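# Press the red block flush onto the blue block

## Task

Push the red block down over all four studs of the blue block until it rests flat against the blue block's top, not perched on the studs, with both blocks still on the table. The studs fit tightly, so the blocks must be closely aligned and the push must be firm.

## Robot and tools

Robot: two arms, left_arm and right_arm, each ending in a sixteen-motor hand. right_arm has a right hand; left_arm has its mirror image, a left hand. Arm roots in the scene frame: left_arm at (-0.026, +0.242, 0) m and right_arm at (-0.030, -0.314, 0) m, both nearly unrotated. A camera stand sits behind the arms.

Frames: the scene frame has its origin at table-top height, midway between the nominal bases. +z is up, +x points out over the table, and +y is toward left_arm. These directions do not correspond to sides in the images. Fixed cameras and the table use the scene frame. Each arm reports its hand pose, targets and wrist-camera pose in its own base frame. Reported hand positions can be off by a few centimetres, more at long reach.

Hand point axes (right hand): +z runs along the straight fingers toward the tips. +x runs across the palm away from the thumb. +y runs outward from the palm face, which sits at y = -0.062 m. Bending fingers swing their tips toward +y. With fingers straight, the tips end about 0.156 m out along +z. A rigid mast beside the wrist (x +0.05 to +0.10, z -0.16 to -0.11, out to y +0.06) can strike things. On the left hand +x points toward the thumb, so the mast's x signs flip. Fingertips carry rubber caps; the rest of the hand is hard plastic.

execute_actions(actions, cameras):
- actions is a list of actions. Each action lasts 0.5 s and holds 1 to 15 rows, one row per 1/30 s step. If fewer than 15 rows are given, the last row repeats. An empty list moves nothing and returns images.
- Each row is one flat list of 48 numbers, each in [-1, 1], covering both arms even if only one moves. Order: left dx, dy, dz, rx, ry, rz; then 16 left hand goals; then left current_limit and speed. The right arm follows in the same layout.
- dx..rz are offsets, not poses. They are measured from the arm's Hand target at the start of the action, along that target's own axes. Every row in an action counts from that same start point, so rows do not add up within an action. Successive actions do add up: sending the same offset again moves the hand further. Scale: 1.0 equals 0.6 m for translation or 180 degrees for rotation. rx, ry, rz together form a single rotation vector. The commanded orientation is clipped to within 40 degrees of the measured one. An action may fall short of its target. Even an all-zero action re-requests the target; if the hand still rests short, send the remaining gap as an offset. Very small moves may not start at all.
- The 16 hand numbers are absolute hinge goals, scaled linearly between each hinge's stops. Order: index_mcp, index_abd, index_pip, index_dip, middle_mcp, middle_abd, middle_pip, middle_dip, ring_mcp, ring_abd, ring_pip, ring_dip, thumb_cmc, thumb_axl, thumb_mcp, thumb_ipl. Straight values: finger _mcp +0.75, _abd 0.00, _pip +0.58, _dip +0.70; thumb_cmc +0.71, thumb_axl +0.68, thumb_mcp +0.23, thumb_ipl +0.17. Moving toward -1 curls the fingers toward the palm and swings the thumb in front of the palm. A 0 is itself a goal. To leave a hand unchanged, send back its hand_goal, hand_current_limit and hand_speed.
- current_limit: -1 to +1 maps linearly to 0 to 550 mA, with a floor of 11 mA. Well below 0, fingers may be too weak to lift. speed: hinge speed is (speed+1)/2 of 8.5 rad/s. Initial values are +0.4 and -0.6, and the last values sent stay in effect.
- cameras: a list of names, ["all"], or []. If omitted or null, an empty action list returns all images and otherwise none. An unknown name rejects the whole call. Cameras: cam_high 896x504, cam_low 896x504, cam_left_wrist 616x616, cam_right_wrist 616x616. Calibration may be slightly off, and wrist images can lag while the arm moves.

zoom_image(camera, region): region is [x0, y0, x1, y1] in pixels of that camera's latest image, origin at top-left, at most 504 by 504. Only cameras from the newest image set can be zoomed.
read_manual(section): returns licence text only; it does not move the robot.
finished_scene(scene=1): ends the scene permanently. The blocks must stay seated without the robot's help.

Results: end_effector_position (m) and end_effector_quat_wxyz are given per arm in that arm's base frame. Hand target is the latest clipped commanded pose, which the next offsets start from. Hand readings give one value per motor, in hand-number order:
- hand_goal: the goals last written.
- hand_measured: actual positions on the same scale. Sending these back loosens a grip; resending hand_goal keeps it.
- hand_current_ma: positive pushes toward -1.
- hand_state: moving, goal, blocked or overload.
Joint velocities may be shown as "within noise". Joint torques include gravity and are noisy; numbers 3 and 4 wrap at ±28 N m. Step readings list positions along the way. Small temperature changes may be left out.

Behaviour: the hand can settle a few centimetres from its target, more when loaded. The elbow sags, so aim higher when needed. A wrist near the first joint's axis can make the whole arm swing. A finger presses only while its goal lies past the object's surface, up to the current limit. To stop an arm pushing, command its target back past the hand point. Time spent thinking lets the scene run while the last command is held, and counts as elapsed time.

Avoid:
- Letting anything fall off the table or leaving it off the table.
- Dropping parts or releasing them while they move.
- Slamming, striking fixed or heavy things, or extreme pushes.
- Contact or pressing between the two hands, including closing one hand on the other's fingers.
- Any hand motor holding 495 mA or more for 5 s total: it shuts down for 10 s.
- Motor heat from long holds, stretched reaches or pushing at unreachable poses: MOTOR HOT appears at 85 °C, and at 100 °C the arm drops for 30-60 s.
- Arm stops: hand commands sent during a stop are lost.

Each tool is called after ">>>" as name([rows], argument=value, ...), one row to a line, values as JSON.

## Session

>>> execute_actions(actions=[])

Scene clock: 0.00 s.
left_arm: end_effector_position=(+0.2382, +0.1155, +0.2462) hand_goal=(+0.754, +0.000, +0.576, +0.696, +0.754, +0.000, +0.576, +0.696, +0.754, +0.000, +0.576, +0.696, +0.714, +0.678, +0.226, +0.168) hand_measured=(+0.754, +0.000, +0.576, +0.696, +0.754, +0.000, +0.576, +0.696, +0.754, +0.000, +0.576, +0.696, +0.714, +0.678, +0.226, +0.168) hand_current_ma=(+0, +0, +0, +0, +0, +0, +0, +0, +0, +0, +0, +0, +0, +0, +0, +0) hand_state=(goal, goal, goal, goal, goal, goal, goal, goal, goal, goal, goal, goal, goal, goal, goal, goal) hand_current_limit=0.40 hand_speed=-0.60 end_effector_quat_wxyz=(+0.284, +0.077, +0.876, +0.382) | right_arm: end_effector_position=(+0.4941, -0.2296, +0.3833) hand_goal=(+0.754, +0.000, +0.576, +0.696, +0.754, +0.000, +0.576, +0.696, +0.754, +0.000, +0.576, +0.696, +0.714, +0.678, +0.226, +0.168) hand_measured=(+0.754, +0.000, +0.576, +0.696, +0.754, +0.000, +0.576, +0.696, +0.754, +0.000, +0.576, +0.696, +0.714, +0.678, +0.226, +0.168) hand_current_ma=(+0, +0, +0, +0, +0, +0, +0, +0, +0, +0, +0, +0, +0, +0, +0, +0) hand_state=(goal, goal, goal, goal, goal, goal, goal, goal, goal, goal, goal, goal, goal, goal, goal, goal) hand_current_limit=0.40 hand_speed=-0.60 end_effector_quat_wxyz=(-0.282, +0.898, -0.043, +0.333)
Joint positions: left_arm=[-0.343 0.66 0.498 -0.889 -0.889 -1.487] | right_arm=[-0.56 1.514 1.791 -1.432 -0.829 1.291]
Joint velocities: within noise
Joint torques (N m): no reading
Motor temperatures (°C): left_arm=[23 22 24 23 22 21] | right_arm=[24 22 23 22 23 22]
Heat: left arm: hottest elbow 24 °C; right arm: hottest waist 24 °C.
Hand target: left_arm +0.2429, +0.1139, +0.2586; +0.298, +0.069, +0.874, +0.379 | right_arm +0.4975, -0.2318, +0.3933; -0.277, +0.897, -0.038, +0.342

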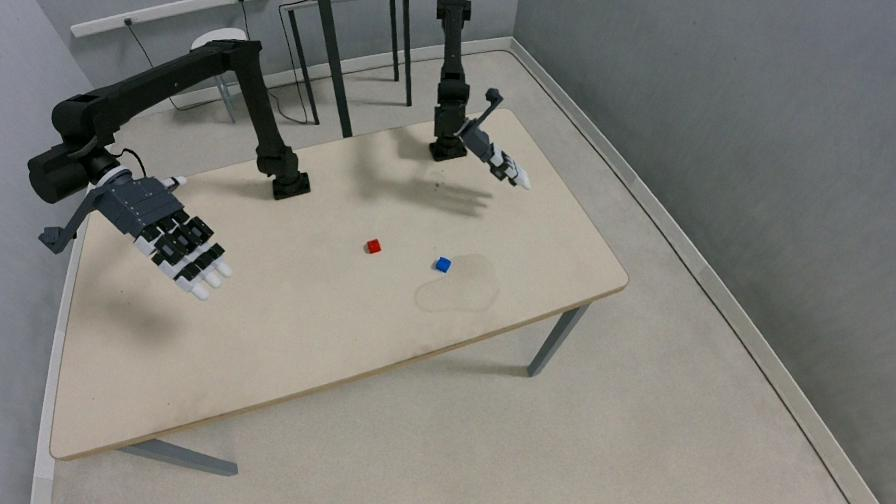

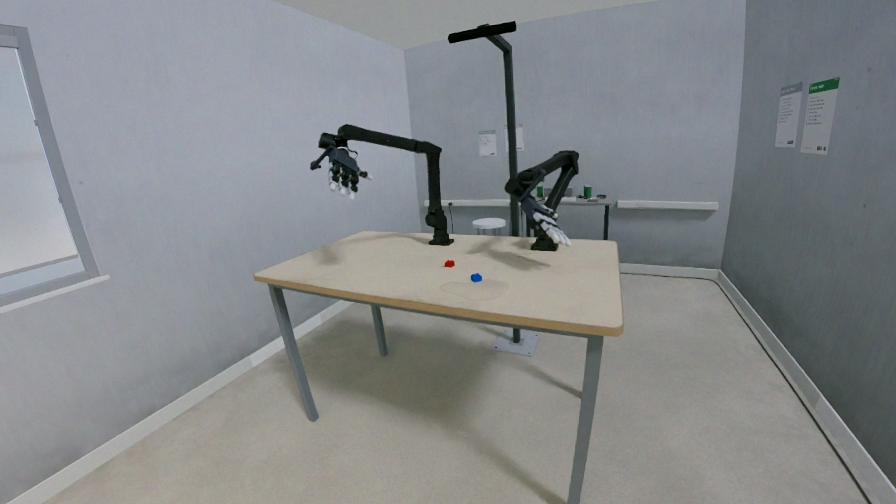

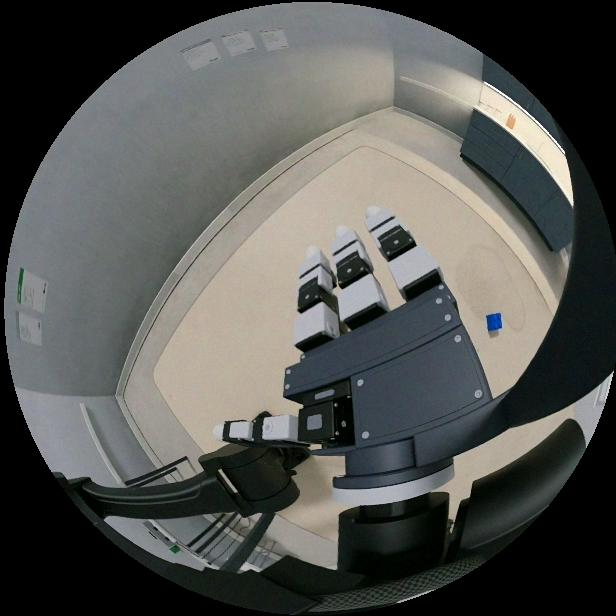

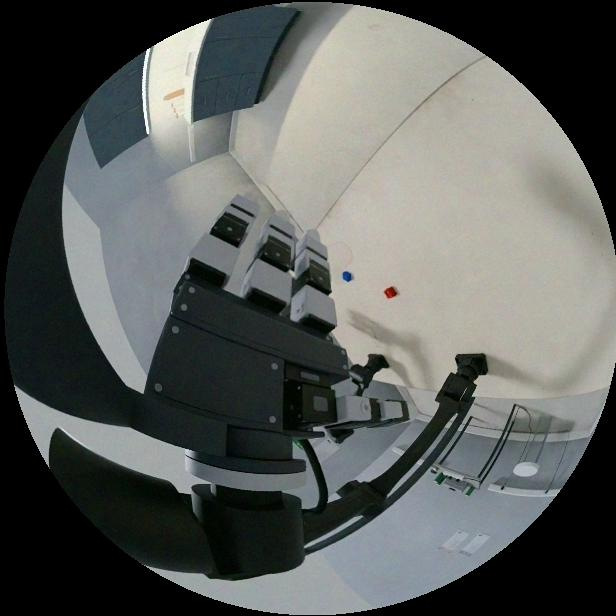

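>>> zoom_image(camera="cam_high", region=[340, 220, 480, 300])

>>> zoom_image(camera="cam_low", region=[420, 240, 520, 300])

>>> zoom_image(camera="cam_right_wrist", region=[310, 240, 430, 320])

>>> zoom_image(camera="cam_left_wrist", region=[440, 280, 560, 360])

Scaled by 3.600 from the camera's 896x504 image, which has a finer 1280x720 frame.

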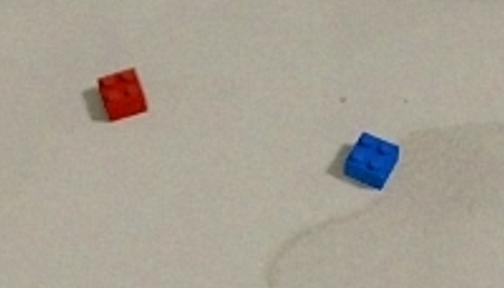

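Scaled by 5.040 from the camera's 896x504 image, which has a finer 1280x720 frame.

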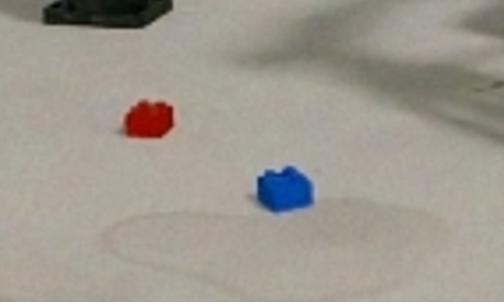

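Scaled by 4.200 from the camera's 616x616 image, which has a finer 880x880 frame.

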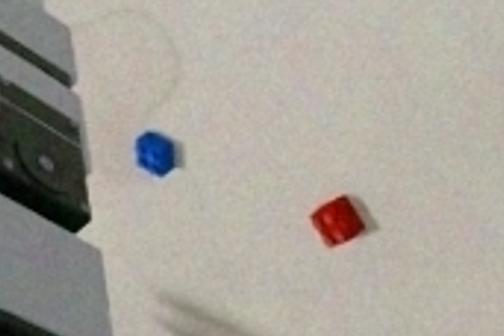

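Scaled by 4.200 from the camera's 616x616 image, which has a finer 880x880 frame.

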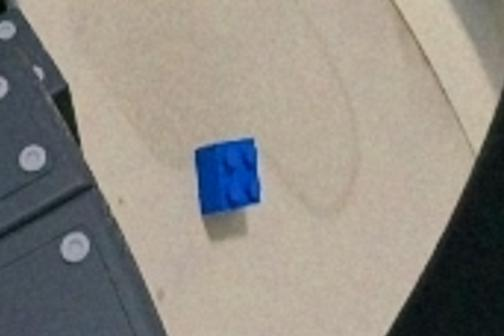

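>>> zoom_image(camera="cam_high", region=[364, 236, 384, 256])

>>> zoom_image(camera="cam_high", region=[433, 254, 453, 274])

>>> zoom_image(camera="cam_low", region=[440, 255, 460, 275])

>>> zoom_image(camera="cam_low", region=[466, 267, 486, 287])

Scaled by 25.200 from the camera's 896x504 image, which has a finer 1280x720 frame.

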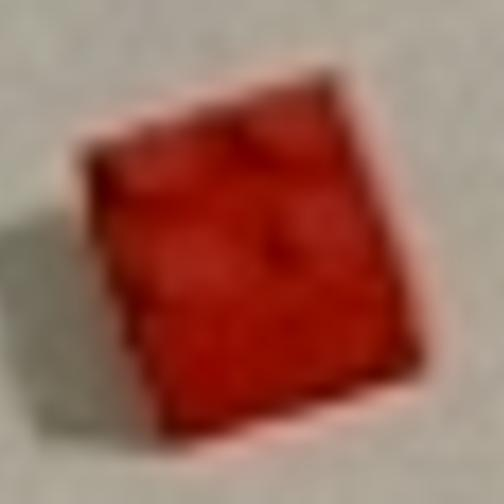

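Scaled by 25.200 from the camera's 896x504 image, which has a finer 1280x720 frame.

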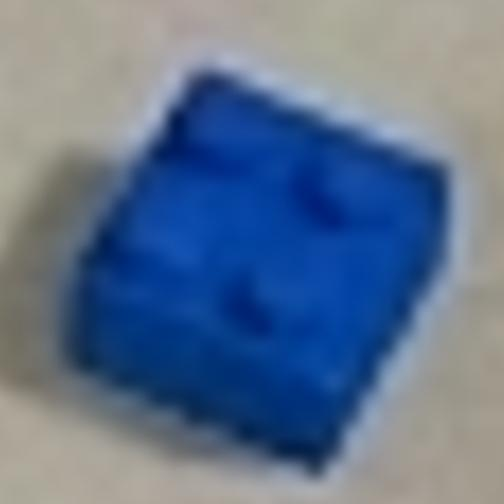

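Scaled by 25.200 from the camera's 896x504 image, which has a finer 1280x720 frame.

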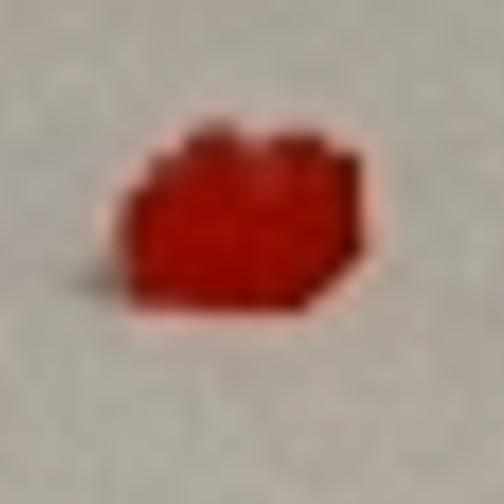

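Scaled by 25.200 from the camera's 896x504 image, which has a finer 1280x720 frame.

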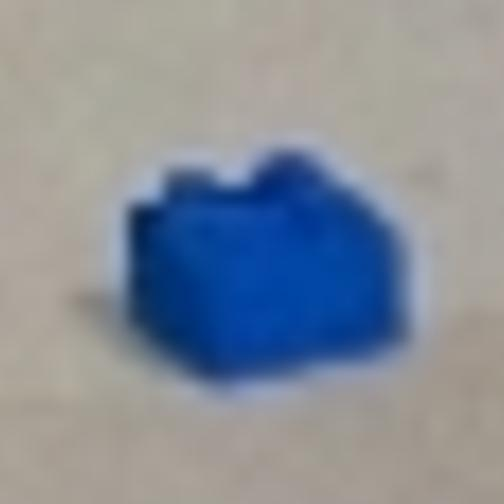

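>>> execute_actions([
  [[0,0,0,0,0,0,0.754,0,0.576,0.696,0.754,0,0.576,0.696,0.754,0,0.576,0.696,0.714,0.678,0.226,0.168,0.4,-0.6,0,0,0,0.0042,-0.0323,-0.0501,0.754,0.11,0.576,0.696,0.754,-0.11,0.576,0.696,0.274,0,0.576,0.696,0.714,0.678,0.226,0.168,0.4,-0.6],[0,0,0,0,0,0,0.754,0,0.576,0.696,0.754,0,0.576,0.696,0.754,0,0.576,0.696,0.714,0.678,0.226,0.168,0.4,-0.6,0,0,0,0.0085,-0.0647,-0.1003,0.754,0.11,0.576,0.696,0.754,-0.11,0.576,0.696,0.274,0,0.576,0.696,0.714,0.678,0.226,0.168,0.4,-0.6]],
  [[0,0,0,0,0,0,0.754,0,0.576,0.696,0.754,0,0.576,0.696,0.754,0,0.576,0.696,0.714,0.678,0.226,0.168,0.4,-0.6,0,0,0,0.0042,-0.0323,-0.0501,0.754,0.11,0.576,0.696,0.754,-0.11,0.576,0.696,0.274,0,0.576,0.696,0.714,0.678,0.226,0.168,0.4,-0.6],[0,0,0,0,0,0,0.754,0,0.576,0.696,0.754,0,0.576,0.696,0.754,0,0.576,0.696,0.714,0.678,0.226,0.168,0.4,-0.6,0,0,0,0.0085,-0.0647,-0.1003,0.754,0.11,0.576,0.696,0.754,-0.11,0.576,0.696,0.274,0,0.576,0.696,0.714,0.678,0.226,0.168,0.4,-0.6]],
])

Scene clock: 299.57 s.
left_arm: end_effector_position=(+0.2382, +0.1155, +0.2462) hand_goal=(+0.754, +0.000, +0.576, +0.696, +0.754, +0.000, +0.576, +0.696, +0.754, +0.000, +0.576, +0.696, +0.714, +0.678, +0.226, +0.168) hand_measured=(+0.758, +0.000, +0.576, +0.696, +0.758, +0.000, +0.576, +0.696, +0.758, +0.000, +0.576, +0.696, +0.718, +0.678, +0.226, +0.168) hand_current_ma=(+4, +0, +0, +0, +3, +0, +0, +0, +4, +0, +0, +0, +4, +0, +0, +0) hand_state=(goal, goal, goal, goal, goal, goal, goal, goal, goal, goal, goal, goal, goal, goal, goal, goal) hand_current_limit=0.40 hand_speed=-0.60 end_effector_quat_wxyz=(+0.284, +0.077, +0.876, +0.382) | right_arm: end_effector_position=(+0.5017, -0.2377, +0.3859) hand_goal=(+0.754, +0.110, +0.576, +0.696, +0.754, -0.110, +0.576, +0.696, +0.274, +0.000, +0.576, +0.696, +0.714, +0.678, +0.226, +0.168) hand_measured=(+0.750, +0.110, +0.576, +0.696, +0.750, -0.102, +0.576, +0.696, +0.276, +0.000, +0.576, +0.696, +0.712, +0.678, +0.224, +0.168) hand_current_ma=(-1, +0, +0, +0, -1, +3, +0, +0, +0, +0, +0, +0, -1, +0, +0, +0) hand_state=(goal, goal, goal, goal, goal, goal, goal, goal, goal, goal, goal, goal, goal, goal, goal, goal) hand_current_limit=0.40 hand_speed=-0.60 end_effector_quat_wxyz=(-0.139, +0.911, +0.278, +0.270)
Joint positions: left_arm=[-0.343 0.66 0.498 -0.889 -0.889 -1.487] | right_arm=[-0.524 1.54 1.834 -1.674 -0.59 0.512]
Joint torques (N m): left_arm=[1.08 -0.79 11.89 0.98 -0.78 0.11] | right_arm=[0.56 -14.51 7.51 0.39 -0.54 -0.08]
Motor temperatures (°C): left_arm=[23 22 32 23 23 21] | right_arm=[24 25 32 22 25 22]
Heat: left arm: hottest elbow 32 °C; right arm: hottest elbow 32 °C.
Hand target: left_arm +0.2429, +0.1139, +0.2586; +0.298, +0.069, +0.874, +0.379 | right_arm +0.4975, -0.2318, +0.3932; -0.184, +0.907, +0.305, +0.227
Off the commanded pose: left_arm 0.013 m, 2 deg | right_arm 0.010 m, 8 deg.
joint sent to its limit (right arm) — joint 4 (wrist pitch), lower limit. The joint targets are off in orientation, not in position.
Step readings (end_effector_position of left_arm | right_arm):
0: (+0.2382, +0.1155, +0.2462) | (+0.4941, -0.2296, +0.3833)
1: (+0.2382, +0.1155, +0.2462) | (+0.4942, -0.2297, +0.3834)
2: (+0.2382, +0.1155, +0.2462) | (+0.4937, -0.2301, +0.3830)
4: (+0.2382, +0.1155, +0.2462) | (+0.4885, -0.2316, +0.3798)
8: (+0.2382, +0.1155, +0.2462) | (+0.4797, -0.2298, +0.3752)
15: (+0.2382, +0.1155, +0.2462) | (+0.4821, -0.2280, +0.3778)
16: (+0.2382, +0.1155, +0.2462) | (+0.4828, -0.2286, +0.3779)
17: (+0.2382, +0.1155, +0.2462) | (+0.4830, -0.2304, +0.3775)
19: (+0.2382, +0.1155, +0.2462) | (+0.4831, -0.2368, +0.3766)
23: (+0.2382, +0.1155, +0.2462) | (+0.4901, -0.2394, +0.3789)
30: (+0.2382, +0.1155, +0.2462) | (+0.4987, -0.2380, +0.3835)

>>> execute_actions([
  [[0,0,0,0,0,0,0.754,0,0.576,0.696,0.754,0,0.576,0.696,0.754,0,0.576,0.696,0.714,0.678,0.226,0.168,0.4,-0.6,-0.022,-0.034,0.035,0,0,0,0.754,0.11,0.576,0.696,0.754,-0.11,0.576,0.696,0.274,0,0.576,0.696,0.714,0.678,0.226,0.168,0.4,-0.6],[0,0,0,0,0,0,0.754,0,0.576,0.696,0.754,0,0.576,0.696,0.754,0,0.576,0.696,0.714,0.678,0.226,0.168,0.4,-0.6,-0.045,-0.068,0.07,0,0,0,0.754,0.11,0.576,0.696,0.754,-0.11,0.576,0.696,0.274,0,0.576,0.696,0.714,0.678,0.226,0.168,0.4,-0.6]],
  [[0,0,0,0,0,0,0.754,0,0.576,0.696,0.754,0,0.576,0.696,0.754,0,0.576,0.696,0.714,0.678,0.226,0.168,0.4,-0.6,-0.022,-0.034,0.035,0,0,0,0.754,0.11,0.576,0.696,0.754,-0.11,0.576,0.696,0.274,0,0.576,0.696,0.714,0.678,0.226,0.168,0.4,-0.6],[0,0,0,0,0,0,0.754,0,0.576,0.696,0.754,0,0.576,0.696,0.754,0,0.576,0.696,0.714,0.678,0.226,0.168,0.4,-0.6,-0.045,-0.068,0.07,0,0,0,0.754,0.11,0.576,0.696,0.754,-0.11,0.576,0.696,0.274,0,0.576,0.696,0.714,0.678,0.226,0.168,0.4,-0.6]],
  [[0,0,0,0,0,0,0.754,0,0.576,0.696,0.754,0,0.576,0.696,0.754,0,0.576,0.696,0.714,0.678,0.226,0.168,0.4,-0.6,-0.045,-0.068,0.07,0,0,0,0.754,0.11,0.576,0.696,0.754,-0.11,0.576,0.696,0.274,0,0.576,0.696,0.714,0.678,0.226,0.168,0.4,-0.6]],
])

Scene clock: 318.10 s.
left_arm: end_effector_position=(+0.2382, +0.1155, +0.2462) hand_goal=(+0.754, +0.000, +0.576, +0.696, +0.754, +0.000, +0.576, +0.696, +0.754, +0.000, +0.576, +0.696, +0.714, +0.678, +0.226, +0.168) hand_measured=(+0.758, +0.000, +0.576, +0.696, +0.758, +0.000, +0.576, +0.696, +0.758, +0.000, +0.576, +0.696, +0.718, +0.678, +0.226, +0.168) hand_current_ma=(+4, +0, +0, +0, +3, +0, +0, +0, +4, +0, +0, +0, +4, +0, +0, +0) hand_state=(goal, goal, goal, goal, goal, goal, goal, goal, goal, goal, goal, goal, goal, goal, goal, goal) hand_current_limit=0.40 hand_speed=-0.60 end_effector_quat_wxyz=(+0.284, +0.077, +0.876, +0.382) | right_arm: end_effector_position=(+0.4006, -0.1227, +0.2708) hand_goal=(+0.754, +0.110, +0.576, +0.696, +0.754, -0.110, +0.576, +0.696, +0.274, +0.000, +0.576, +0.696, +0.714, +0.678, +0.226, +0.168) hand_measured=(+0.750, +0.110, +0.576, +0.696, +0.750, -0.104, +0.576, +0.696, +0.276, +0.000, +0.576, +0.696, +0.712, +0.678, +0.224, +0.168) hand_current_ma=(-2, +0, +0, +0, -1, +2, +0, +0, +0, +0, +0, +0, -1, +0, +0, +0) hand_state=(goal, goal, goal, goal, goal, goal, goal, goal, goal, goal, goal, goal, goal, goal, goal, goal) hand_current_limit=0.40 hand_speed=-0.60 end_effector_quat_wxyz=(-0.186, +0.907, +0.303, +0.225)
Joint positions: left_arm=[-0.343 0.66 0.498 -0.889 -0.889 -1.487] | right_arm=[-0.397 1.201 1.225 -1.488 -0.584 0.562]
Joint torques (N m): left_arm=[0.73 -0.44 11.81 1.07 -0.8 0.07] | right_arm=[0.85 -9.05 6.95 1.16 -0.54 0.11]
Heat: left arm: hottest elbow 32 °C; right arm: hottest elbow 31 °C.
Hand target: left_arm +0.2429, +0.1139, +0.2586; +0.298, +0.069, +0.874, +0.379 | right_arm +0.3997, -0.1190, +0.2702; -0.183, +0.907, +0.305, +0.227
Off the commanded pose: left_arm 0.013 m, 2 deg | right_arm 0.004 m, 0 deg.
Step readings (end_effector_position of left_arm | right_arm):
0: (+0.2382, +0.1155, +0.2462) | (+0.5017, -0.2376, +0.3859)
1: (+0.2382, +0.1155, +0.2462) | (+0.5017, -0.2376, +0.3859)
2: (+0.2382, +0.1155, +0.2462) | (+0.5009, -0.2368, +0.3847)
4: (+0.2382, +0.1155, +0.2462) | (+0.4938, -0.2305, +0.3759)
8: (+0.2382, +0.1155, +0.2462) | (+0.4752, -0.2123, +0.3540)
15: (+0.2382, +0.1155, +0.2462) | (+0.4696, -0.2013, +0.3501)
16: (+0.2382, +0.1155, +0.2462) | (+0.4693, -0.2011, +0.3502)
17: (+0.2382, +0.1155, +0.2462) | (+0.4678, -0.1997, +0.3485)
19: (+0.2382, +0.1155, +0.2462) | (+0.4597, -0.1931, +0.3380)
23: (+0.2382, +0.1155, +0.2462) | (+0.4377, -0.1708, +0.3109)
30: (+0.2382, +0.1155, +0.2462) | (+0.4335, -0.1603, +0.3103)
31: (+0.2382, +0.1155, +0.2462) | (+0.4334, -0.1603, +0.3104)
32: (+0.2382, +0.1155, +0.2462) | (+0.4326, -0.1585, +0.3083)
34: (+0.2382, +0.1155, +0.2462) | (+0.4246, -0.1517, +0.2960)
38: (+0.2382, +0.1155, +0.2462) | (+0.4021, -0.1289, +0.2693)
45: (+0.2382, +0.1155, +0.2462) | (+0.4013, -0.1219, +0.2716)

>>> execute_actions([
  [[0,0,0,0,0,0,0.754,0,0.576,0.696,0.754,0,0.576,0.696,0.754,0,0.576,0.696,0.714,0.678,0.226,0.168,0.4,-0.6,0,0,0,0.0043,-0.0323,-0.0501,0.754,0.11,0.576,0.696,0.754,-0.11,0.576,0.696,0.274,0,0.576,0.696,0.714,0.678,0.226,0.168,0.4,-0.6],[0,0,0,0,0,0,0.754,0,0.576,0.696,0.754,0,0.576,0.696,0.754,0,0.576,0.696,0.714,0.678,0.226,0.168,0.4,-0.6,0,0,0,0.0087,-0.0646,-0.1002,0.754,0.11,0.576,0.696,0.754,-0.11,0.576,0.696,0.274,0,0.576,0.696,0.714,0.678,0.226,0.168,0.4,-0.6]],
  [[0,0,0,0,0,0,0.754,0,0.576,0.696,0.754,0,0.576,0.696,0.754,0,0.576,0.696,0.714,0.678,0.226,0.168,0.4,-0.6,0,0,0,0.0087,-0.0646,-0.1002,0.754,0.11,0.576,0.696,0.754,-0.11,0.576,0.696,0.274,0,0.576,0.696,0.714,0.678,0.226,0.168,0.4,-0.6]],
  [[0,0,0,0,0,0,0.754,0,0.576,0.696,0.754,0,0.576,0.696,0.754,0,0.576,0.696,0.714,0.678,0.226,0.168,0.4,-0.6,0,0,0,0.0087,-0.0646,-0.1002,0.754,0.11,0.576,0.696,0.754,-0.11,0.576,0.696,0.274,0,0.576,0.696,0.714,0.678,0.226,0.168,0.4,-0.6]],
])

Scene clock: 330.80 s.
left_arm: end_effector_position=(+0.2382, +0.1155, +0.2462) hand_goal=(+0.754, +0.000, +0.576, +0.696, +0.754, +0.000, +0.576, +0.696, +0.754, +0.000, +0.576, +0.696, +0.714, +0.678, +0.226, +0.168) hand_measured=(+0.758, +0.000, +0.576, +0.696, +0.758, +0.000, +0.576, +0.696, +0.758, +0.000, +0.576, +0.696, +0.718, +0.678, +0.226, +0.168) hand_current_ma=(+4, +0, +0, +0, +3, +0, +0, +0, +4, +0, +0, +0, +4, +0, +0, +0) hand_state=(goal, goal, goal, goal, goal, goal, goal, goal, goal, goal, goal, goal, goal, goal, goal, goal) hand_current_limit=0.40 hand_speed=-0.60 end_effector_quat_wxyz=(+0.284, +0.077, +0.876, +0.382) | right_arm: end_effector_position=(+0.3968, -0.1212, +0.2688) hand_goal=(+0.754, +0.110, +0.576, +0.696, +0.754, -0.110, +0.576, +0.696, +0.274, +0.000, +0.576, +0.696, +0.714, +0.678, +0.226, +0.168) hand_measured=(+0.750, +0.110, +0.576, +0.696, +0.750, -0.108, +0.576, +0.696, +0.276, +0.000, +0.576, +0.696, +0.712, +0.678, +0.224, +0.168) hand_current_ma=(-1, +0, +0, +0, -1, +0, +0, +0, +0, +0, +0, +0, +0, +0, -1, +0) hand_state=(goal, goal, goal, goal, goal, goal, goal, goal, goal, goal, goal, goal, goal, goal, goal, goal) hand_current_limit=0.40 hand_speed=-0.60 end_effector_quat_wxyz=(-0.006, +0.694, +0.720, -0.001)
Joint positions: left_arm=[-0.343 0.66 0.498 -0.889 -0.889 -1.487] | right_arm=[-0.316 1.201 1.225 -1.607 -0.003 -0.352]
Joint torques (N m): left_arm=[1.03 -0.38 11.71 1.03 -0.79 0.08] | right_arm=[0.5 -8.12 7.68 0.79 0.02 -0.03]
Heat: left arm: hottest elbow 33 °C; right arm: hottest elbow 31 °C.
Hand target: left_arm +0.2429, +0.1139, +0.2586; +0.298, +0.069, +0.874, +0.379 | right_arm +0.3997, -0.1191, +0.2702; -0.001, +0.688, +0.725, +0.000
Off the commanded pose: left_arm 0.013 m, 2 deg | right_arm 0.004 m, 1 deg.
Step readings (end_effector_position of left_arm | right_arm):
0: (+0.2382, +0.1155, +0.2462) | (+0.4005, -0.1227, +0.2708)
1: (+0.2382, +0.1155, +0.2462) | (+0.4004, -0.1229, +0.2707)
2: (+0.2382, +0.1155, +0.2462) | (+0.4001, -0.1250, +0.2704)
4: (+0.2382, +0.1155, +0.2462) | (+0.3973, -0.1302, +0.2688)
8: (+0.2382, +0.1155, +0.2462) | (+0.3941, -0.1278, +0.2674)
15: (+0.2382, +0.1155, +0.2462) | (+0.3953, -0.1224, +0.2683)
16: (+0.2382, +0.1155, +0.2462) | (+0.3953, -0.1226, +0.2683)
17: (+0.2382, +0.1155, +0.2462) | (+0.3942, -0.1253, +0.2679)
19: (+0.2382, +0.1155, +0.2462) | (+0.3913, -0.1305, +0.2670)
23: (+0.2382, +0.1155, +0.2462) | (+0.3916, -0.1285, +0.2672)
30: (+0.2382, +0.1155, +0.2462) | (+0.3944, -0.1228, +0.2682)
31: (+0.2382, +0.1155, +0.2462) | (+0.3944, -0.1230, +0.2683)
32: (+0.2382, +0.1155, +0.2462) | (+0.3937, -0.1263, +0.2682)
34: (+0.2382, +0.1155, +0.2462) | (+0.3927, -0.1317, +0.2682)
38: (+0.2382, +0.1155, +0.2462) | (+0.3941, -0.1305, +0.2687)
45: (+0.2382, +0.1155, +0.2462) | (+0.3961, -0.1242, +0.2687)

>>> execute_actions([
  [[0,0,0,0,0,0,0.754,0,0.576,0.696,0.754,0,0.576,0.696,0.754,0,0.576,0.696,0.714,0.678,0.226,0.168,0.4,-0.6,0.045,0.003,0.004,0,0,0,0.754,0.11,0.576,0.696,0.754,-0.11,0.576,0.696,0.274,0,0.576,0.696,0.714,0.678,0.226,0.168,0.4,-0.6],[0,0,0,0,0,0,0.754,0,0.576,0.696,0.754,0,0.576,0.696,0.754,0,0.576,0.696,0.714,0.678,0.226,0.168,0.4,-0.6,0.0907,0.0064,0.0083,0,0,0,0.754,0.11,0.576,0.696,0.754,-0.11,0.576,0.696,0.274,0,0.576,0.696,0.714,0.678,0.226,0.168,0.4,-0.6]],
  [[0,0,0,0,0,0,0.754,0,0.576,0.696,0.754,0,0.576,0.696,0.754,0,0.576,0.696,0.714,0.678,0.226,0.168,0.4,-0.6,0.0907,0.0064,0.0083,0,0,0,0.754,0.11,0.576,0.696,0.754,-0.11,0.576,0.696,0.274,0,0.576,0.696,0.714,0.678,0.226,0.168,0.4,-0.6]],
  [[0,0,0,0,0,0,0.754,0,0.576,0.696,0.754,0,0.576,0.696,0.754,0,0.576,0.696,0.714,0.678,0.226,0.168,0.4,-0.6,0.0907,0.0064,0.0083,0,0,0,0.754,0.11,0.576,0.696,0.754,-0.11,0.576,0.696,0.274,0,0.576,0.696,0.714,0.678,0.226,0.168,0.4,-0.6]],
  [[0,0,0,0,0,0,0.754,0,0.576,0.696,0.754,0,0.576,0.696,0.754,0,0.576,0.696,0.714,0.678,0.226,0.168,0.4,-0.6,0.0907,0.0064,0.0083,0,0,0,0.754,0.11,0.576,0.696,0.754,-0.11,0.576,0.696,0.274,0,0.576,0.696,0.714,0.678,0.226,0.168,0.4,-0.6]],
  [[0,0,0,0,0,0,0.754,0,0.576,0.696,0.754,0,0.576,0.696,0.754,0,0.576,0.696,0.714,0.678,0.226,0.168,0.4,-0.6,0.0907,0.0064,0.0083,0,0,0,0.754,0.11,0.576,0.696,0.754,-0.11,0.576,0.696,0.274,0,0.576,0.696,0.714,0.678,0.226,0.168,0.4,-0.6]],
  [[0,0,0,0,0,0,0.754,0,0.576,0.696,0.754,0,0.576,0.696,0.754,0,0.576,0.696,0.714,0.678,0.226,0.168,0.4,-0.6,0.0907,0.0064,0.0083,0,0,0,0.754,0.11,0.576,0.696,0.754,-0.11,0.576,0.696,0.274,0,0.576,0.696,0.714,0.678,0.226,0.168,0.4,-0.6]],
], cameras=["all"])

Scene clock: 347.17 s.
left_arm: end_effector_position=(+0.2382, +0.1155, +0.2462) hand_goal=(+0.754, +0.000, +0.576, +0.696, +0.754, +0.000, +0.576, +0.696, +0.754, +0.000, +0.576, +0.696, +0.714, +0.678, +0.226, +0.168) hand_measured=(+0.758, +0.000, +0.576, +0.696, +0.758, +0.000, +0.576, +0.696, +0.758, +0.000, +0.576, +0.696, +0.718, +0.678, +0.226, +0.168) hand_current_ma=(+4, +0, +0, +0, +3, +0, +0, +0, +4, +0, +0, +0, +4, +0, +0, +0) hand_state=(goal, goal, goal, goal, goal, goal, goal, goal, goal, goal, goal, goal, goal, goal, goal, goal) hand_current_limit=0.40 hand_speed=-0.60 end_effector_quat_wxyz=(+0.284, +0.077, +0.876, +0.382) | right_arm: end_effector_position=(+0.3892, +0.1985, +0.2222) hand_goal=(+0.754, +0.110, +0.576, +0.696, +0.754, -0.110, +0.576, +0.696, +0.274, +0.000, +0.576, +0.696, +0.714, +0.678, +0.226, +0.168) hand_measured=(+0.750, +0.110, +0.576, +0.696, +0.750, -0.108, +0.576, +0.696, +0.276, +0.000, +0.576, +0.696, +0.714, +0.678, +0.224, +0.168) hand_current_ma=(-1, +0, +0, +0, -1, +0, +0, +0, +1, +0, +0, +0, +0, +0, -1, +0) hand_state=(goal, goal, goal, goal, goal, goal, goal, goal, goal, goal, goal, goal, goal, goal, goal, goal) hand_current_limit=0.40 hand_speed=-0.60 end_effector_quat_wxyz=(-0.007, +0.685, +0.728, -0.022)
Joint positions: left_arm=[-0.343 0.66 0.498 -0.889 -0.889 -1.487] | right_arm=[0.618 1.347 1.236 -1.506 -0.006 0.556]
Joint torques (N m): left_arm=[1.26 -0.44 11.85 1.03 -0.81 0.08] | right_arm=[-0.09 -9 11.48 0.54 0.1 0.15]
Heat: left arm: hottest elbow 33 °C; right arm: hottest elbow 30 °C.
Hand target: left_arm +0.2429, +0.1139, +0.2586; +0.298, +0.069, +0.874, +0.379 | right_arm +0.4058, +0.2083, +0.2409; -0.001, +0.689, +0.725, +0.000
Off the commanded pose: left_arm 0.013 m, 2 deg | right_arm 0.027 m, 3 deg.
Step readings (end_effector_position of left_arm | right_arm):
0: (+0.2382, +0.1155, +0.2462) | (+0.3968, -0.1212, +0.2688)
1: (+0.2382, +0.1155, +0.2462) | (+0.3969, -0.1210, +0.2688)
2: (+0.2382, +0.1155, +0.2462) | (+0.3971, -0.1202, +0.2687)
4: (+0.2382, +0.1155, +0.2462) | (+0.3987, -0.1118, +0.2676)
8: (+0.2382, +0.1155, +0.2462) | (+0.4012, -0.0761, +0.2639)
15: (+0.2382, +0.1155, +0.2462) | (+0.4017, -0.0641, +0.2647)
16: (+0.2382, +0.1155, +0.2462) | (+0.4018, -0.0642, +0.2647)
17: (+0.2382, +0.1155, +0.2462) | (+0.4019, -0.0631, +0.2644)
19: (+0.2382, +0.1155, +0.2462) | (+0.4023, -0.0521, +0.2631)
23: (+0.2382, +0.1155, +0.2462) | (+0.4022, -0.0165, +0.2598)
30: (+0.2382, +0.1155, +0.2462) | (+0.4027, -0.0092, +0.2598)
31: (+0.2382, +0.1155, +0.2462) | (+0.4027, -0.0095, +0.2599)
32: (+0.2382, +0.1155, +0.2462) | (+0.4028, -0.0082, +0.2600)
34: (+0.2382, +0.1155, +0.2462) | (+0.4033, +0.0028, +0.2603)
38: (+0.2382, +0.1155, +0.2462) | (+0.4021, +0.0385, +0.2608)
45: (+0.2382, +0.1155, +0.2462) | (+0.4011, +0.0455, +0.2612)
46: (+0.2382, +0.1155, +0.2462) | (+0.4011, +0.0451, +0.2612)
47: (+0.2382, +0.1155, +0.2462) | (+0.4010, +0.0465, +0.2614)
49: (+0.2382, +0.1155, +0.2462) | (+0.4002, +0.0569, +0.2612)
53: (+0.2382, +0.1155, +0.2462) | (+0.3963, +0.0913, +0.2563)
60: (+0.2382, +0.1155, +0.2462) | (+0.3967, +0.0986, +0.2487)
61: (+0.2382, +0.1155, +0.2462) | (+0.3967, +0.0983, +0.2486)
62: (+0.2382, +0.1155, +0.2462) | (+0.3964, +0.0997, +0.2485)
64: (+0.2382, +0.1155, +0.2462) | (+0.3953, +0.1086, +0.2465)
68: (+0.2382, +0.1155, +0.2462) | (+0.3892, +0.1403, +0.2359)
75: (+0.2382, +0.1155, +0.2462) | (+0.3883, +0.1475, +0.2260)
76: (+0.2382, +0.1155, +0.2462) | (+0.3884, +0.1474, +0.2262)
77: (+0.2382, +0.1155, +0.2462) | (+0.3881, +0.1487, +0.2263)
79: (+0.2382, +0.1155, +0.2462) | (+0.3883, +0.1570, +0.2270)
83: (+0.2382, +0.1155, +0.2462) | (+0.3877, +0.1893, +0.2258)
90: (+0.2382, +0.1155, +0.2462) | (+0.3880, +0.1988, +0.2196)
camera_calibration:
cam_right_wrist: T_world_to_cam=[[0.669623, -0.742134, 0.0290237, -0.0893475], [-0.473013, -0.396017, 0.787039, 0.0338272], [-0.572594, -0.540748, -0.616221, 0.592284], [0, 0, 0, 1]] pos_world=[0.414968, 0.267365, 0.340948]

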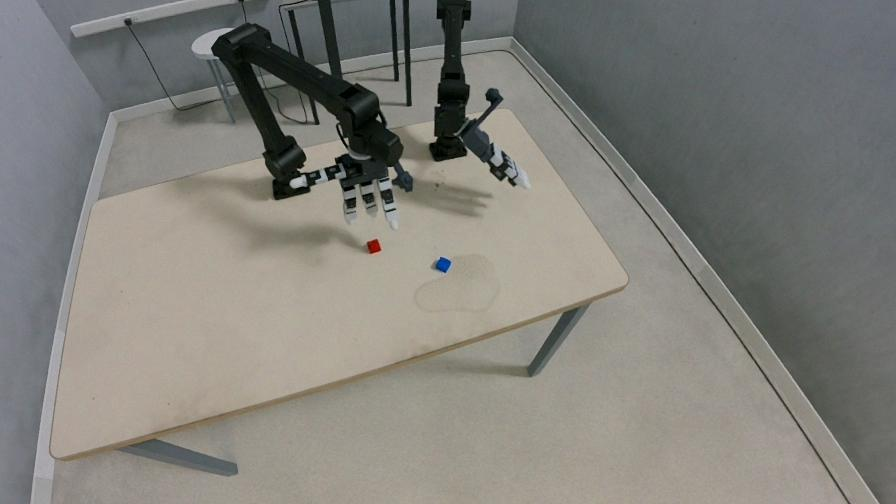

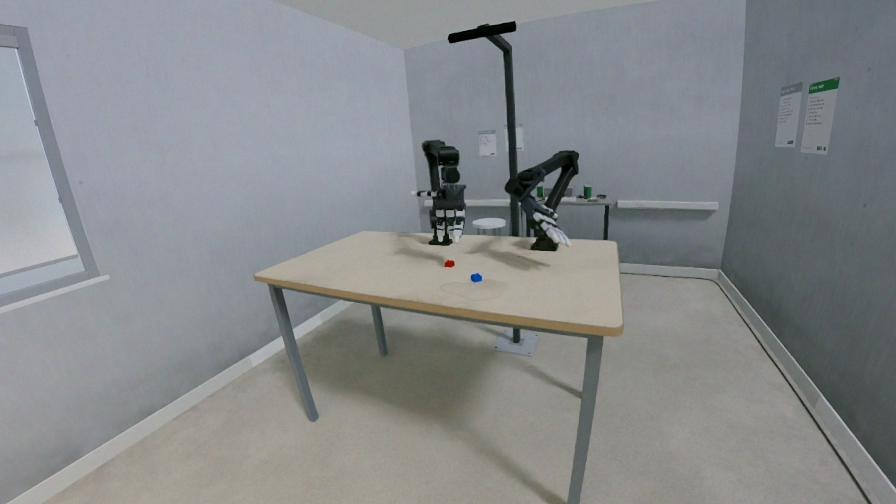

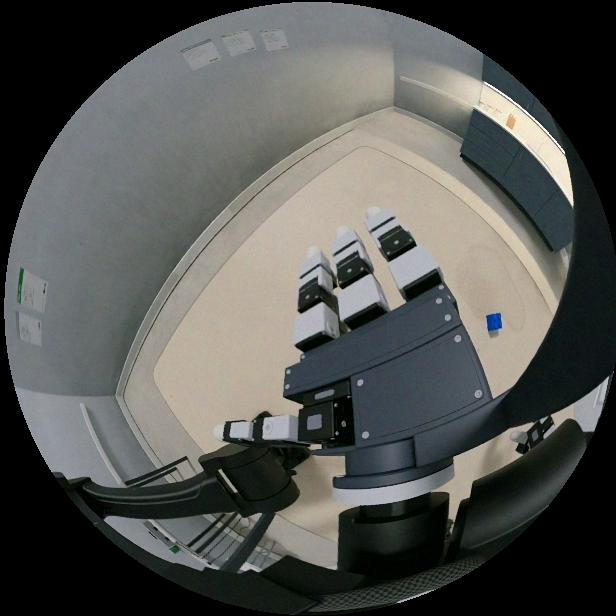

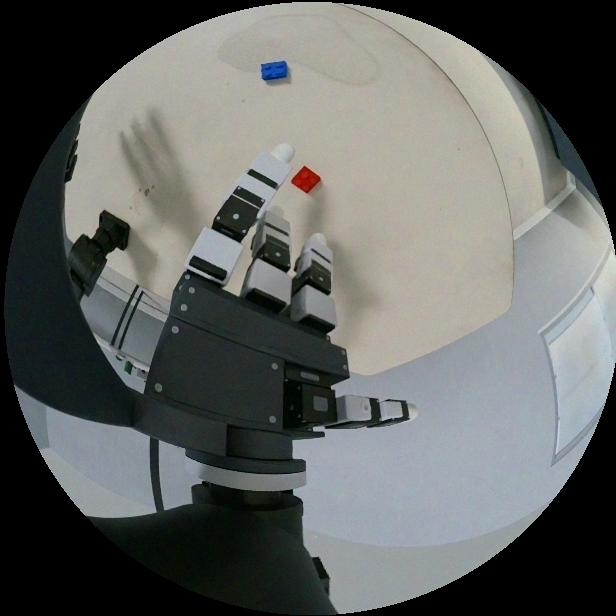

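>>> zoom_image(camera="cam_right_wrist", region=[230, 120, 350, 240])

>>> zoom_image(camera="cam_right_wrist", region=[240, 40, 310, 110])

Scaled by 4.200 from the camera's 616x616 image, which has a finer 880x880 frame.

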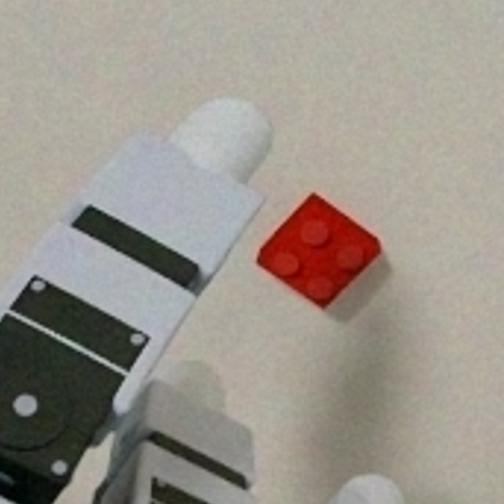

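Scaled by 7.200 from the camera's 616x616 image, which has a finer 880x880 frame.

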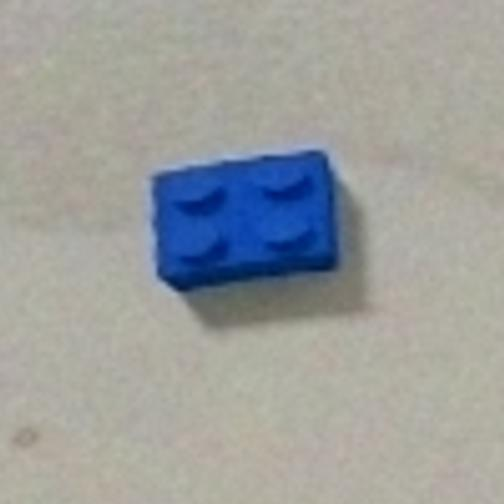

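>>> execute_actions([
  [[0,0,0,0,0,0,0.754,0,0.576,0.696,0.754,0,0.576,0.696,0.754,0,0.576,0.696,0.714,0.678,0.226,0.168,0.4,-0.6,0,0,0,0,0,0,0.754,0.11,0.576,0.696,0.754,-0.11,0.576,0.696,0.95,-0.11,0.576,0.696,0.714,0.678,0.226,0.168,0.4,-0.6]],
], cameras=["cam_right_wrist"])

>>> zoom_image(camera="cam_right_wrist", region=[230, 140, 350, 260])

Scene clock: 373.80 s.
left_arm: end_effector_position=(+0.2382, +0.1155, +0.2462) hand_goal=(+0.754, +0.000, +0.576, +0.696, +0.754, +0.000, +0.576, +0.696, +0.754, +0.000, +0.576, +0.696, +0.714, +0.678, +0.226, +0.168) hand_measured=(+0.758, +0.000, +0.576, +0.696, +0.758, +0.000, +0.576, +0.696, +0.758, +0.000, +0.576, +0.696, +0.718, +0.678, +0.226, +0.168) hand_current_ma=(+4, +0, +0, +0, +3, +0, +0, +0, +4, +0, +0, +0, +4, +0, +0, +0) hand_state=(goal, goal, goal, goal, goal, goal, goal, goal, goal, goal, goal, goal, goal, goal, goal, goal) hand_current_limit=0.40 hand_speed=-0.60 end_effector_quat_wxyz=(+0.284, +0.077, +0.876, +0.382) | right_arm: end_effector_position=(+0.3892, +0.1983, +0.2222) hand_goal=(+0.754, +0.110, +0.576, +0.696, +0.754, -0.110, +0.576, +0.696, +0.950, -0.110, +0.576, +0.696, +0.714, +0.678, +0.226, +0.168) hand_measured=(+0.750, +0.110, +0.576, +0.696, +0.750, -0.108, +0.576, +0.696, +0.940, -0.106, +0.576, +0.696, +0.714, +0.678, +0.224, +0.168) hand_current_ma=(-1, +0, +0, +0, -1, +0, +0, +0, -6, +1, +0, +0, +0, +0, -1, +0) hand_state=(goal, goal, goal, goal, goal, goal, goal, goal, goal, goal, goal, goal, goal, goal, goal, goal) hand_current_limit=0.40 hand_speed=-0.60 end_effector_quat_wxyz=(-0.007, +0.685, +0.728, -0.022)
Joint positions: left_arm=[-0.343 0.66 0.498 -0.889 -0.889 -1.487] | right_arm=[0.618 1.347 1.236 -1.506 -0.005 0.557]
Joint torques (N m): left_arm=[0.85 -0.32 11.78 0.98 -0.79 0.08] | right_arm=[-0.09 -8.88 11.49 0.47 0.07 0.15]
Heat: left arm: hottest elbow 33 °C; right arm: hottest elbow 32 °C.
Hand target: left_arm +0.2429, +0.1139, +0.2586; +0.298, +0.069, +0.874, +0.379 | right_arm +0.4058, +0.2083, +0.2409; -0.001, +0.689, +0.725, +0.000
Off the commanded pose: left_arm 0.013 m, 2 deg | right_arm 0.027 m, 3 deg.
Step readings (end_effector_position of left_arm | right_arm):
0: (+0.2382, +0.1155, +0.2462) | (+0.3892, +0.1985, +0.2222)
1: (+0.2382, +0.1155, +0.2462) | (+0.3892, +0.1984, +0.2222)
2: (+0.2382, +0.1155, +0.2462) | (+0.3893, +0.1984, +0.2222)
4: (+0.2382, +0.1155, +0.2462) | (+0.3893, +0.1984, +0.2222)
8: (+0.2382, +0.1155, +0.2462) | (+0.3893, +0.1984, +0.2222)
15: (+0.2382, +0.1155, +0.2462) | (+0.3892, +0.1983, +0.2222)
camera_calibration:
cam_right_wrist: T_world_to_cam=[[0.668788, -0.742853, 0.0298798, -0.0892426], [-0.473832, -0.39493, 0.787092, 0.0338664], [-0.572893, -0.540555, -0.616112, 0.592322], [0, 0, 0, 1]] pos_world=[0.415069, 0.267264, 0.340948]
Images, in order (width x height): cam_right_wrist 616x616.

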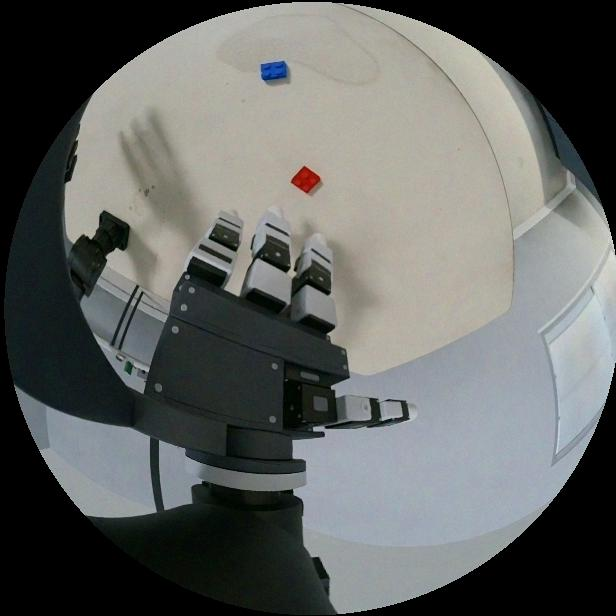

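Scaled by 4.200 from the camera's 616x616 image, which has a finer 880x880 frame.

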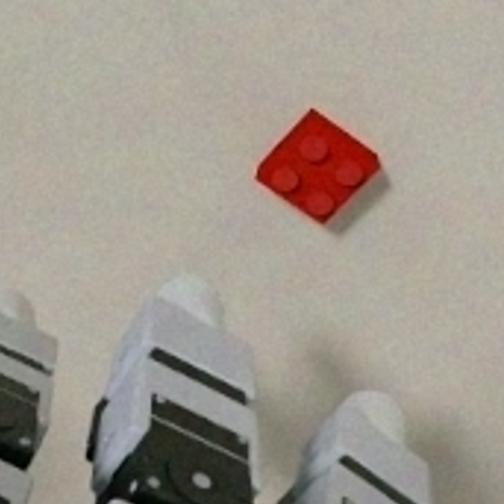

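>>> execute_actions([
  [[0,0,0,0,0,0,0.754,0,0.576,0.696,0.754,0,0.576,0.696,0.754,0,0.576,0.696,0.714,0.678,0.226,0.168,0.4,-0.6,0.0217,0.0508,0.035,-0.0127,0.007,0,0.754,0.11,0.576,0.696,0.754,-0.11,0.576,0.696,0.95,-0.11,0.576,0.696,0.714,0.678,0.226,0.168,0.4,-0.6]],
  [[0,0,0,0,0,0,0.754,0,0.576,0.696,0.754,0,0.576,0.696,0.754,0,0.576,0.696,0.714,0.678,0.226,0.168,0.4,-0.6,0,0,0.035,0,0,0,0.754,0.11,0.576,0.696,0.754,-0.11,0.576,0.696,0.95,-0.11,0.576,0.696,0.714,0.678,0.226,0.168,0.4,-0.6]],
], cameras=["cam_right_wrist"])

>>> zoom_image(camera="cam_right_wrist", region=[240, 160, 360, 280])

Scene clock: 415.60 s.
left_arm: end_effector_position=(+0.2382, +0.1155, +0.2462) hand_goal=(+0.754, +0.000, +0.576, +0.696, +0.754, +0.000, +0.576, +0.696, +0.754, +0.000, +0.576, +0.696, +0.714, +0.678, +0.226, +0.168) hand_measured=(+0.758, +0.000, +0.576, +0.696, +0.758, +0.000, +0.576, +0.696, +0.758, +0.000, +0.576, +0.696, +0.718, +0.678, +0.226, +0.168) hand_current_ma=(+4, +0, +0, +0, +3, +0, +0, +0, +4, +0, +0, +0, +4, +0, +0, +0) hand_state=(goal, goal, goal, goal, goal, goal, goal, goal, goal, goal, goal, goal, goal, goal, goal, goal) hand_current_limit=0.40 hand_speed=-0.60 end_effector_quat_wxyz=(+0.284, +0.077, +0.876, +0.382) | right_arm: end_effector_position=(+0.4264, +0.2235, +0.2009) hand_goal=(+0.754, +0.110, +0.576, +0.696, +0.754, -0.110, +0.576, +0.696, +0.950, -0.110, +0.576, +0.696, +0.714, +0.678, +0.226, +0.168) hand_measured=(+0.752, +0.110, +0.576, +0.696, +0.752, -0.108, +0.576, +0.696, +0.942, -0.106, +0.576, +0.696, +0.714, +0.678, +0.224, +0.168) hand_current_ma=(-1, +0, +0, +0, -1, +0, +0, +0, -4, +1, +0, +0, +0, +0, -1, +0) hand_state=(goal, goal, goal, goal, goal, goal, goal, goal, goal, goal, goal, goal, goal, goal, goal, goal) hand_current_limit=0.40 hand_speed=-0.60 end_effector_quat_wxyz=(+0.003, +0.686, +0.728, +0.020)
Joint positions: left_arm=[-0.343 0.66 0.498 -0.889 -0.889 -1.487] | right_arm=[0.617 1.418 1.236 -1.348 -0.002 0.557]
Joint torques (N m): left_arm=[0.73 -0.38 11.85 1.09 -0.79 0.08] | right_arm=[-0.85 -9.82 8.47 0.91 0.06 0.02]
Heat: left arm: hottest elbow 33 °C; right arm: hottest elbow 34 °C.
Hand target: left_arm +0.2429, +0.1139, +0.2586; +0.298, +0.069, +0.874, +0.379 | right_arm +0.4362, +0.2236, +0.1990; +0.005, +0.688, +0.725, +0.022
Off the commanded pose: left_arm 0.013 m, 2 deg | right_arm 0.010 m, 1 deg.
Step readings (end_effector_position of left_arm | right_arm):
0: (+0.2382, +0.1155, +0.2462) | (+0.3892, +0.1983, +0.2222)
1: (+0.2382, +0.1155, +0.2462) | (+0.3893, +0.1984, +0.2222)
2: (+0.2382, +0.1155, +0.2462) | (+0.3907, +0.1993, +0.2223)
4: (+0.2382, +0.1155, +0.2462) | (+0.3975, +0.2038, +0.2211)
8: (+0.2382, +0.1155, +0.2462) | (+0.4097, +0.2122, +0.2102)
15: (+0.2382, +0.1155, +0.2462) | (+0.4149, +0.2155, +0.1992)
16: (+0.2382, +0.1155, +0.2462) | (+0.4150, +0.2157, +0.1992)
17: (+0.2382, +0.1155, +0.2462) | (+0.4158, +0.2162, +0.1995)
19: (+0.2382, +0.1155, +0.2462) | (+0.4193, +0.2185, +0.2005)
23: (+0.2382, +0.1155, +0.2462) | (+0.4244, +0.2221, +0.2018)
30: (+0.2382, +0.1155, +0.2462) | (+0.4262, +0.2234, +0.2010)
camera_calibration:
cam_right_wrist: T_world_to_cam=[[0.665376, -0.74531, 0.0422873, -0.0953093], [-0.529059, -0.430837, 0.731079, 0.121019], [-0.526661, -0.508814, -0.680982, 0.600306], [0, 0, 0, 1]] pos_world=[0.4436, 0.286549, 0.324353]
Images, in order (width x height): cam_right_wrist 616x616.

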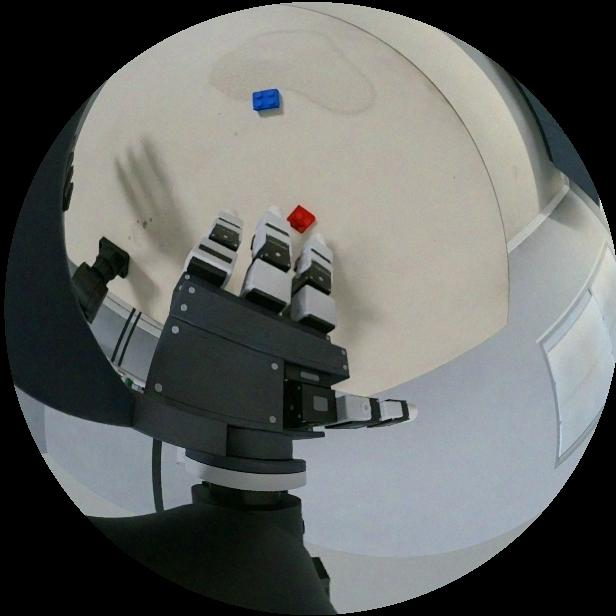

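Scaled by 4.200 from the camera's 616x616 image, which has a finer 880x880 frame.

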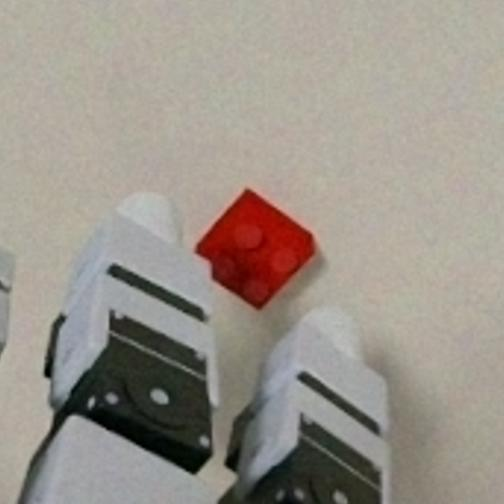

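>>> execute_actions([
  [[0,0,0,0,0,0,0.754,0,0.576,0.696,0.754,0,0.576,0.696,0.754,0,0.576,0.696,0.714,0.678,0.226,0.168,0.4,-0.6,-0.0178,-0.0217,0.0555,0.0118,-0.008,0,0.754,0.11,0.576,0.696,0.754,-0.11,0.576,0.696,0.95,-0.11,0.576,0.696,0.714,0.678,0.226,0.168,0.4,-0.6]],
  [[0,0,0,0,0,0,0.754,0,0.576,0.696,0.754,0,0.576,0.696,0.754,0,0.576,0.696,0.714,0.678,0.226,0.168,0.4,-0.6,0,0,0,0,0,0,0.754,0.11,0.576,0.696,0.754,-0.11,0.576,0.696,0.95,-0.11,0.576,0.696,0.714,0.678,0.226,0.168,0.4,-0.6]],
], cameras=["cam_right_wrist","cam_low"])

>>> zoom_image(camera="cam_right_wrist", region=[240, 180, 360, 300])

>>> zoom_image(camera="cam_low", region=[420, 220, 480, 280])

Scene clock: 436.87 s.
left_arm: end_effector_position=(+0.2382, +0.1155, +0.2462) hand_goal=(+0.754, +0.000, +0.576, +0.696, +0.754, +0.000, +0.576, +0.696, +0.754, +0.000, +0.576, +0.696, +0.714, +0.678, +0.226, +0.168) hand_measured=(+0.758, +0.000, +0.576, +0.696, +0.758, +0.000, +0.576, +0.696, +0.758, +0.000, +0.576, +0.696, +0.718, +0.678, +0.226, +0.168) hand_current_ma=(+4, +0, +0, +0, +3, +0, +0, +0, +4, +0, +0, +0, +4, +0, +0, +0) hand_state=(goal, goal, goal, goal, goal, goal, goal, goal, goal, goal, goal, goal, goal, goal, goal, goal) hand_current_limit=0.40 hand_speed=-0.60 end_effector_quat_wxyz=(+0.284, +0.077, +0.876, +0.382) | right_arm: end_effector_position=(+0.4218, +0.2171, +0.1747) hand_goal=(+0.754, +0.110, +0.576, +0.696, +0.754, -0.110, +0.576, +0.696, +0.950, -0.110, +0.576, +0.696, +0.714, +0.678, +0.226, +0.168) hand_measured=(+0.752, +0.110, +0.576, +0.696, +0.752, -0.108, +0.576, +0.696, +0.942, -0.106, +0.576, +0.696, +0.714, +0.678, +0.224, +0.168) hand_current_ma=(-1, +0, +0, +0, -1, +0, +0, +0, -4, +1, +0, +0, +0, +0, -1, +0) hand_state=(goal, goal, goal, goal, goal, goal, goal, goal, goal, goal, goal, goal, goal, goal, goal, goal) hand_current_limit=0.40 hand_speed=-0.60 end_effector_quat_wxyz=(+0.001, +0.687, +0.727, +0.007)
Joint positions: left_arm=[-0.343 0.66 0.498 -0.889 -0.889 -1.487] | right_arm=[0.612 1.43 1.183 -1.31 -0.001 0.556]
Joint torques (N m): left_arm=[0.73 -0.38 11.81 0.91 -0.8 0.06] | right_arm=[-0.85 -9.99 6.71 0.85 0.08 -0.01]
Heat: left arm: hottest elbow 33 °C; right arm: hottest elbow 33 °C.
Hand target: left_arm +0.2429, +0.1139, +0.2586; +0.298, +0.069, +0.874, +0.379 | right_arm +0.4250, +0.2129, +0.1648; +0.001, +0.689, +0.725, +0.000
Off the commanded pose: left_arm 0.013 m, 2 deg | right_arm 0.011 m, 1 deg.
Step readings (end_effector_position of left_arm | right_arm):
0: (+0.2382, +0.1155, +0.2462) | (+0.4264, +0.2235, +0.2009)
1: (+0.2382, +0.1155, +0.2462) | (+0.4264, +0.2235, +0.2009)
2: (+0.2382, +0.1155, +0.2462) | (+0.4268, +0.2236, +0.2007)
4: (+0.2382, +0.1155, +0.2462) | (+0.4276, +0.2236, +0.1980)
8: (+0.2382, +0.1155, +0.2462) | (+0.4225, +0.2186, +0.1837)
15: (+0.2382, +0.1155, +0.2462) | (+0.4214, +0.2169, +0.1746)
16: (+0.2382, +0.1155, +0.2462) | (+0.4215, +0.2170, +0.1746)
17: (+0.2382, +0.1155, +0.2462) | (+0.4217, +0.2171, +0.1747)
19: (+0.2382, +0.1155, +0.2462) | (+0.4217, +0.2171, +0.1747)
23: (+0.2382, +0.1155, +0.2462) | (+0.4218, +0.2171, +0.1747)
30: (+0.2382, +0.1155, +0.2462) | (+0.4218, +0.2171, +0.1747)
camera_calibration:
cam_right_wrist: T_world_to_cam=[[0.663357, -0.747188, 0.040845, -0.0943174], [-0.51521, -0.416457, 0.749081, 0.122867], [-0.542694, -0.517952, -0.661218, 0.582073], [0, 0, 0, 1]] pos_world=[0.441756, 0.282182, 0.296692]
Images, in order (width x height): cam_low 896x504, cam_right_wrist 616x616.

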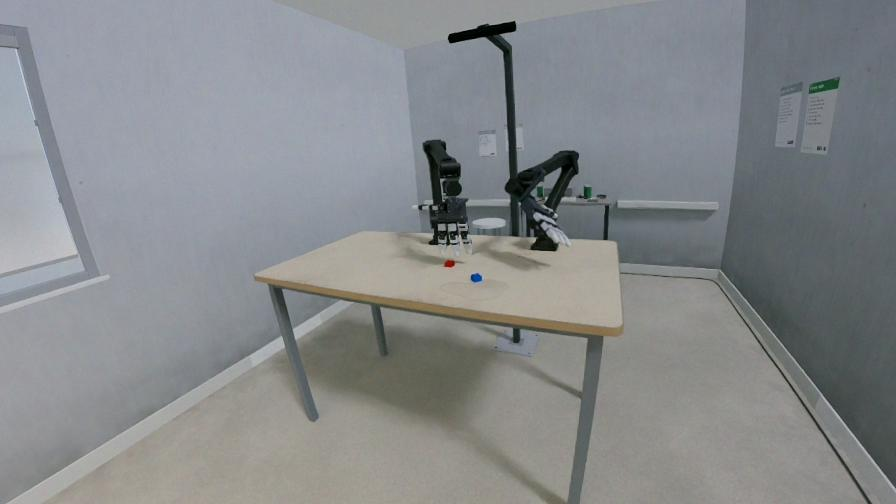

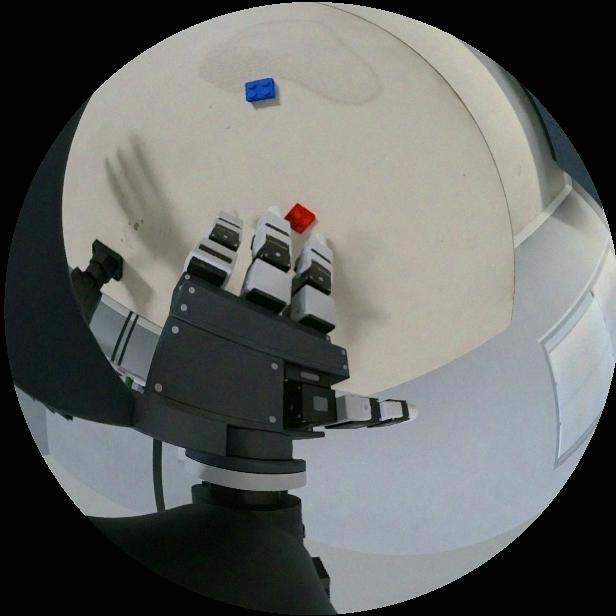

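Scaled by 4.200 from the camera's 616x616 image, which has a finer 880x880 frame.

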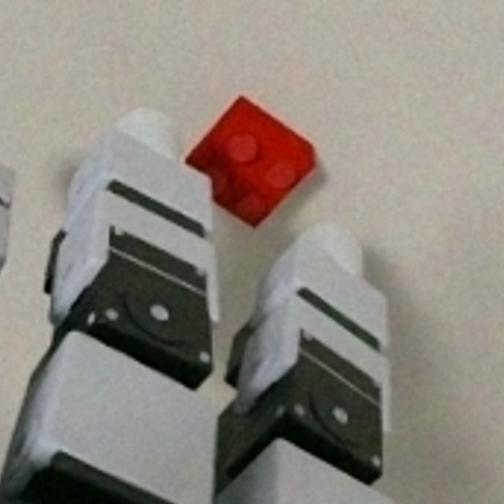

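Scaled by 8.400 from the camera's 896x504 image, which has a finer 1280x720 frame.

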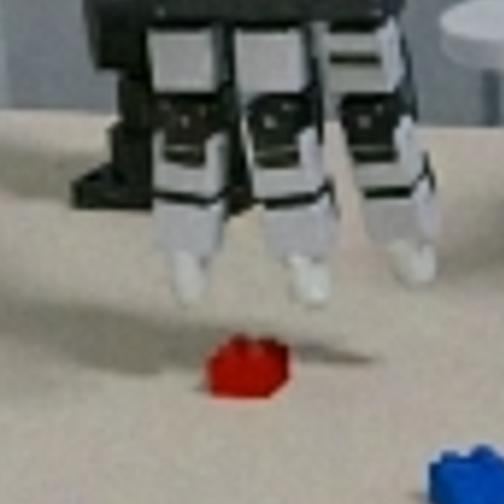

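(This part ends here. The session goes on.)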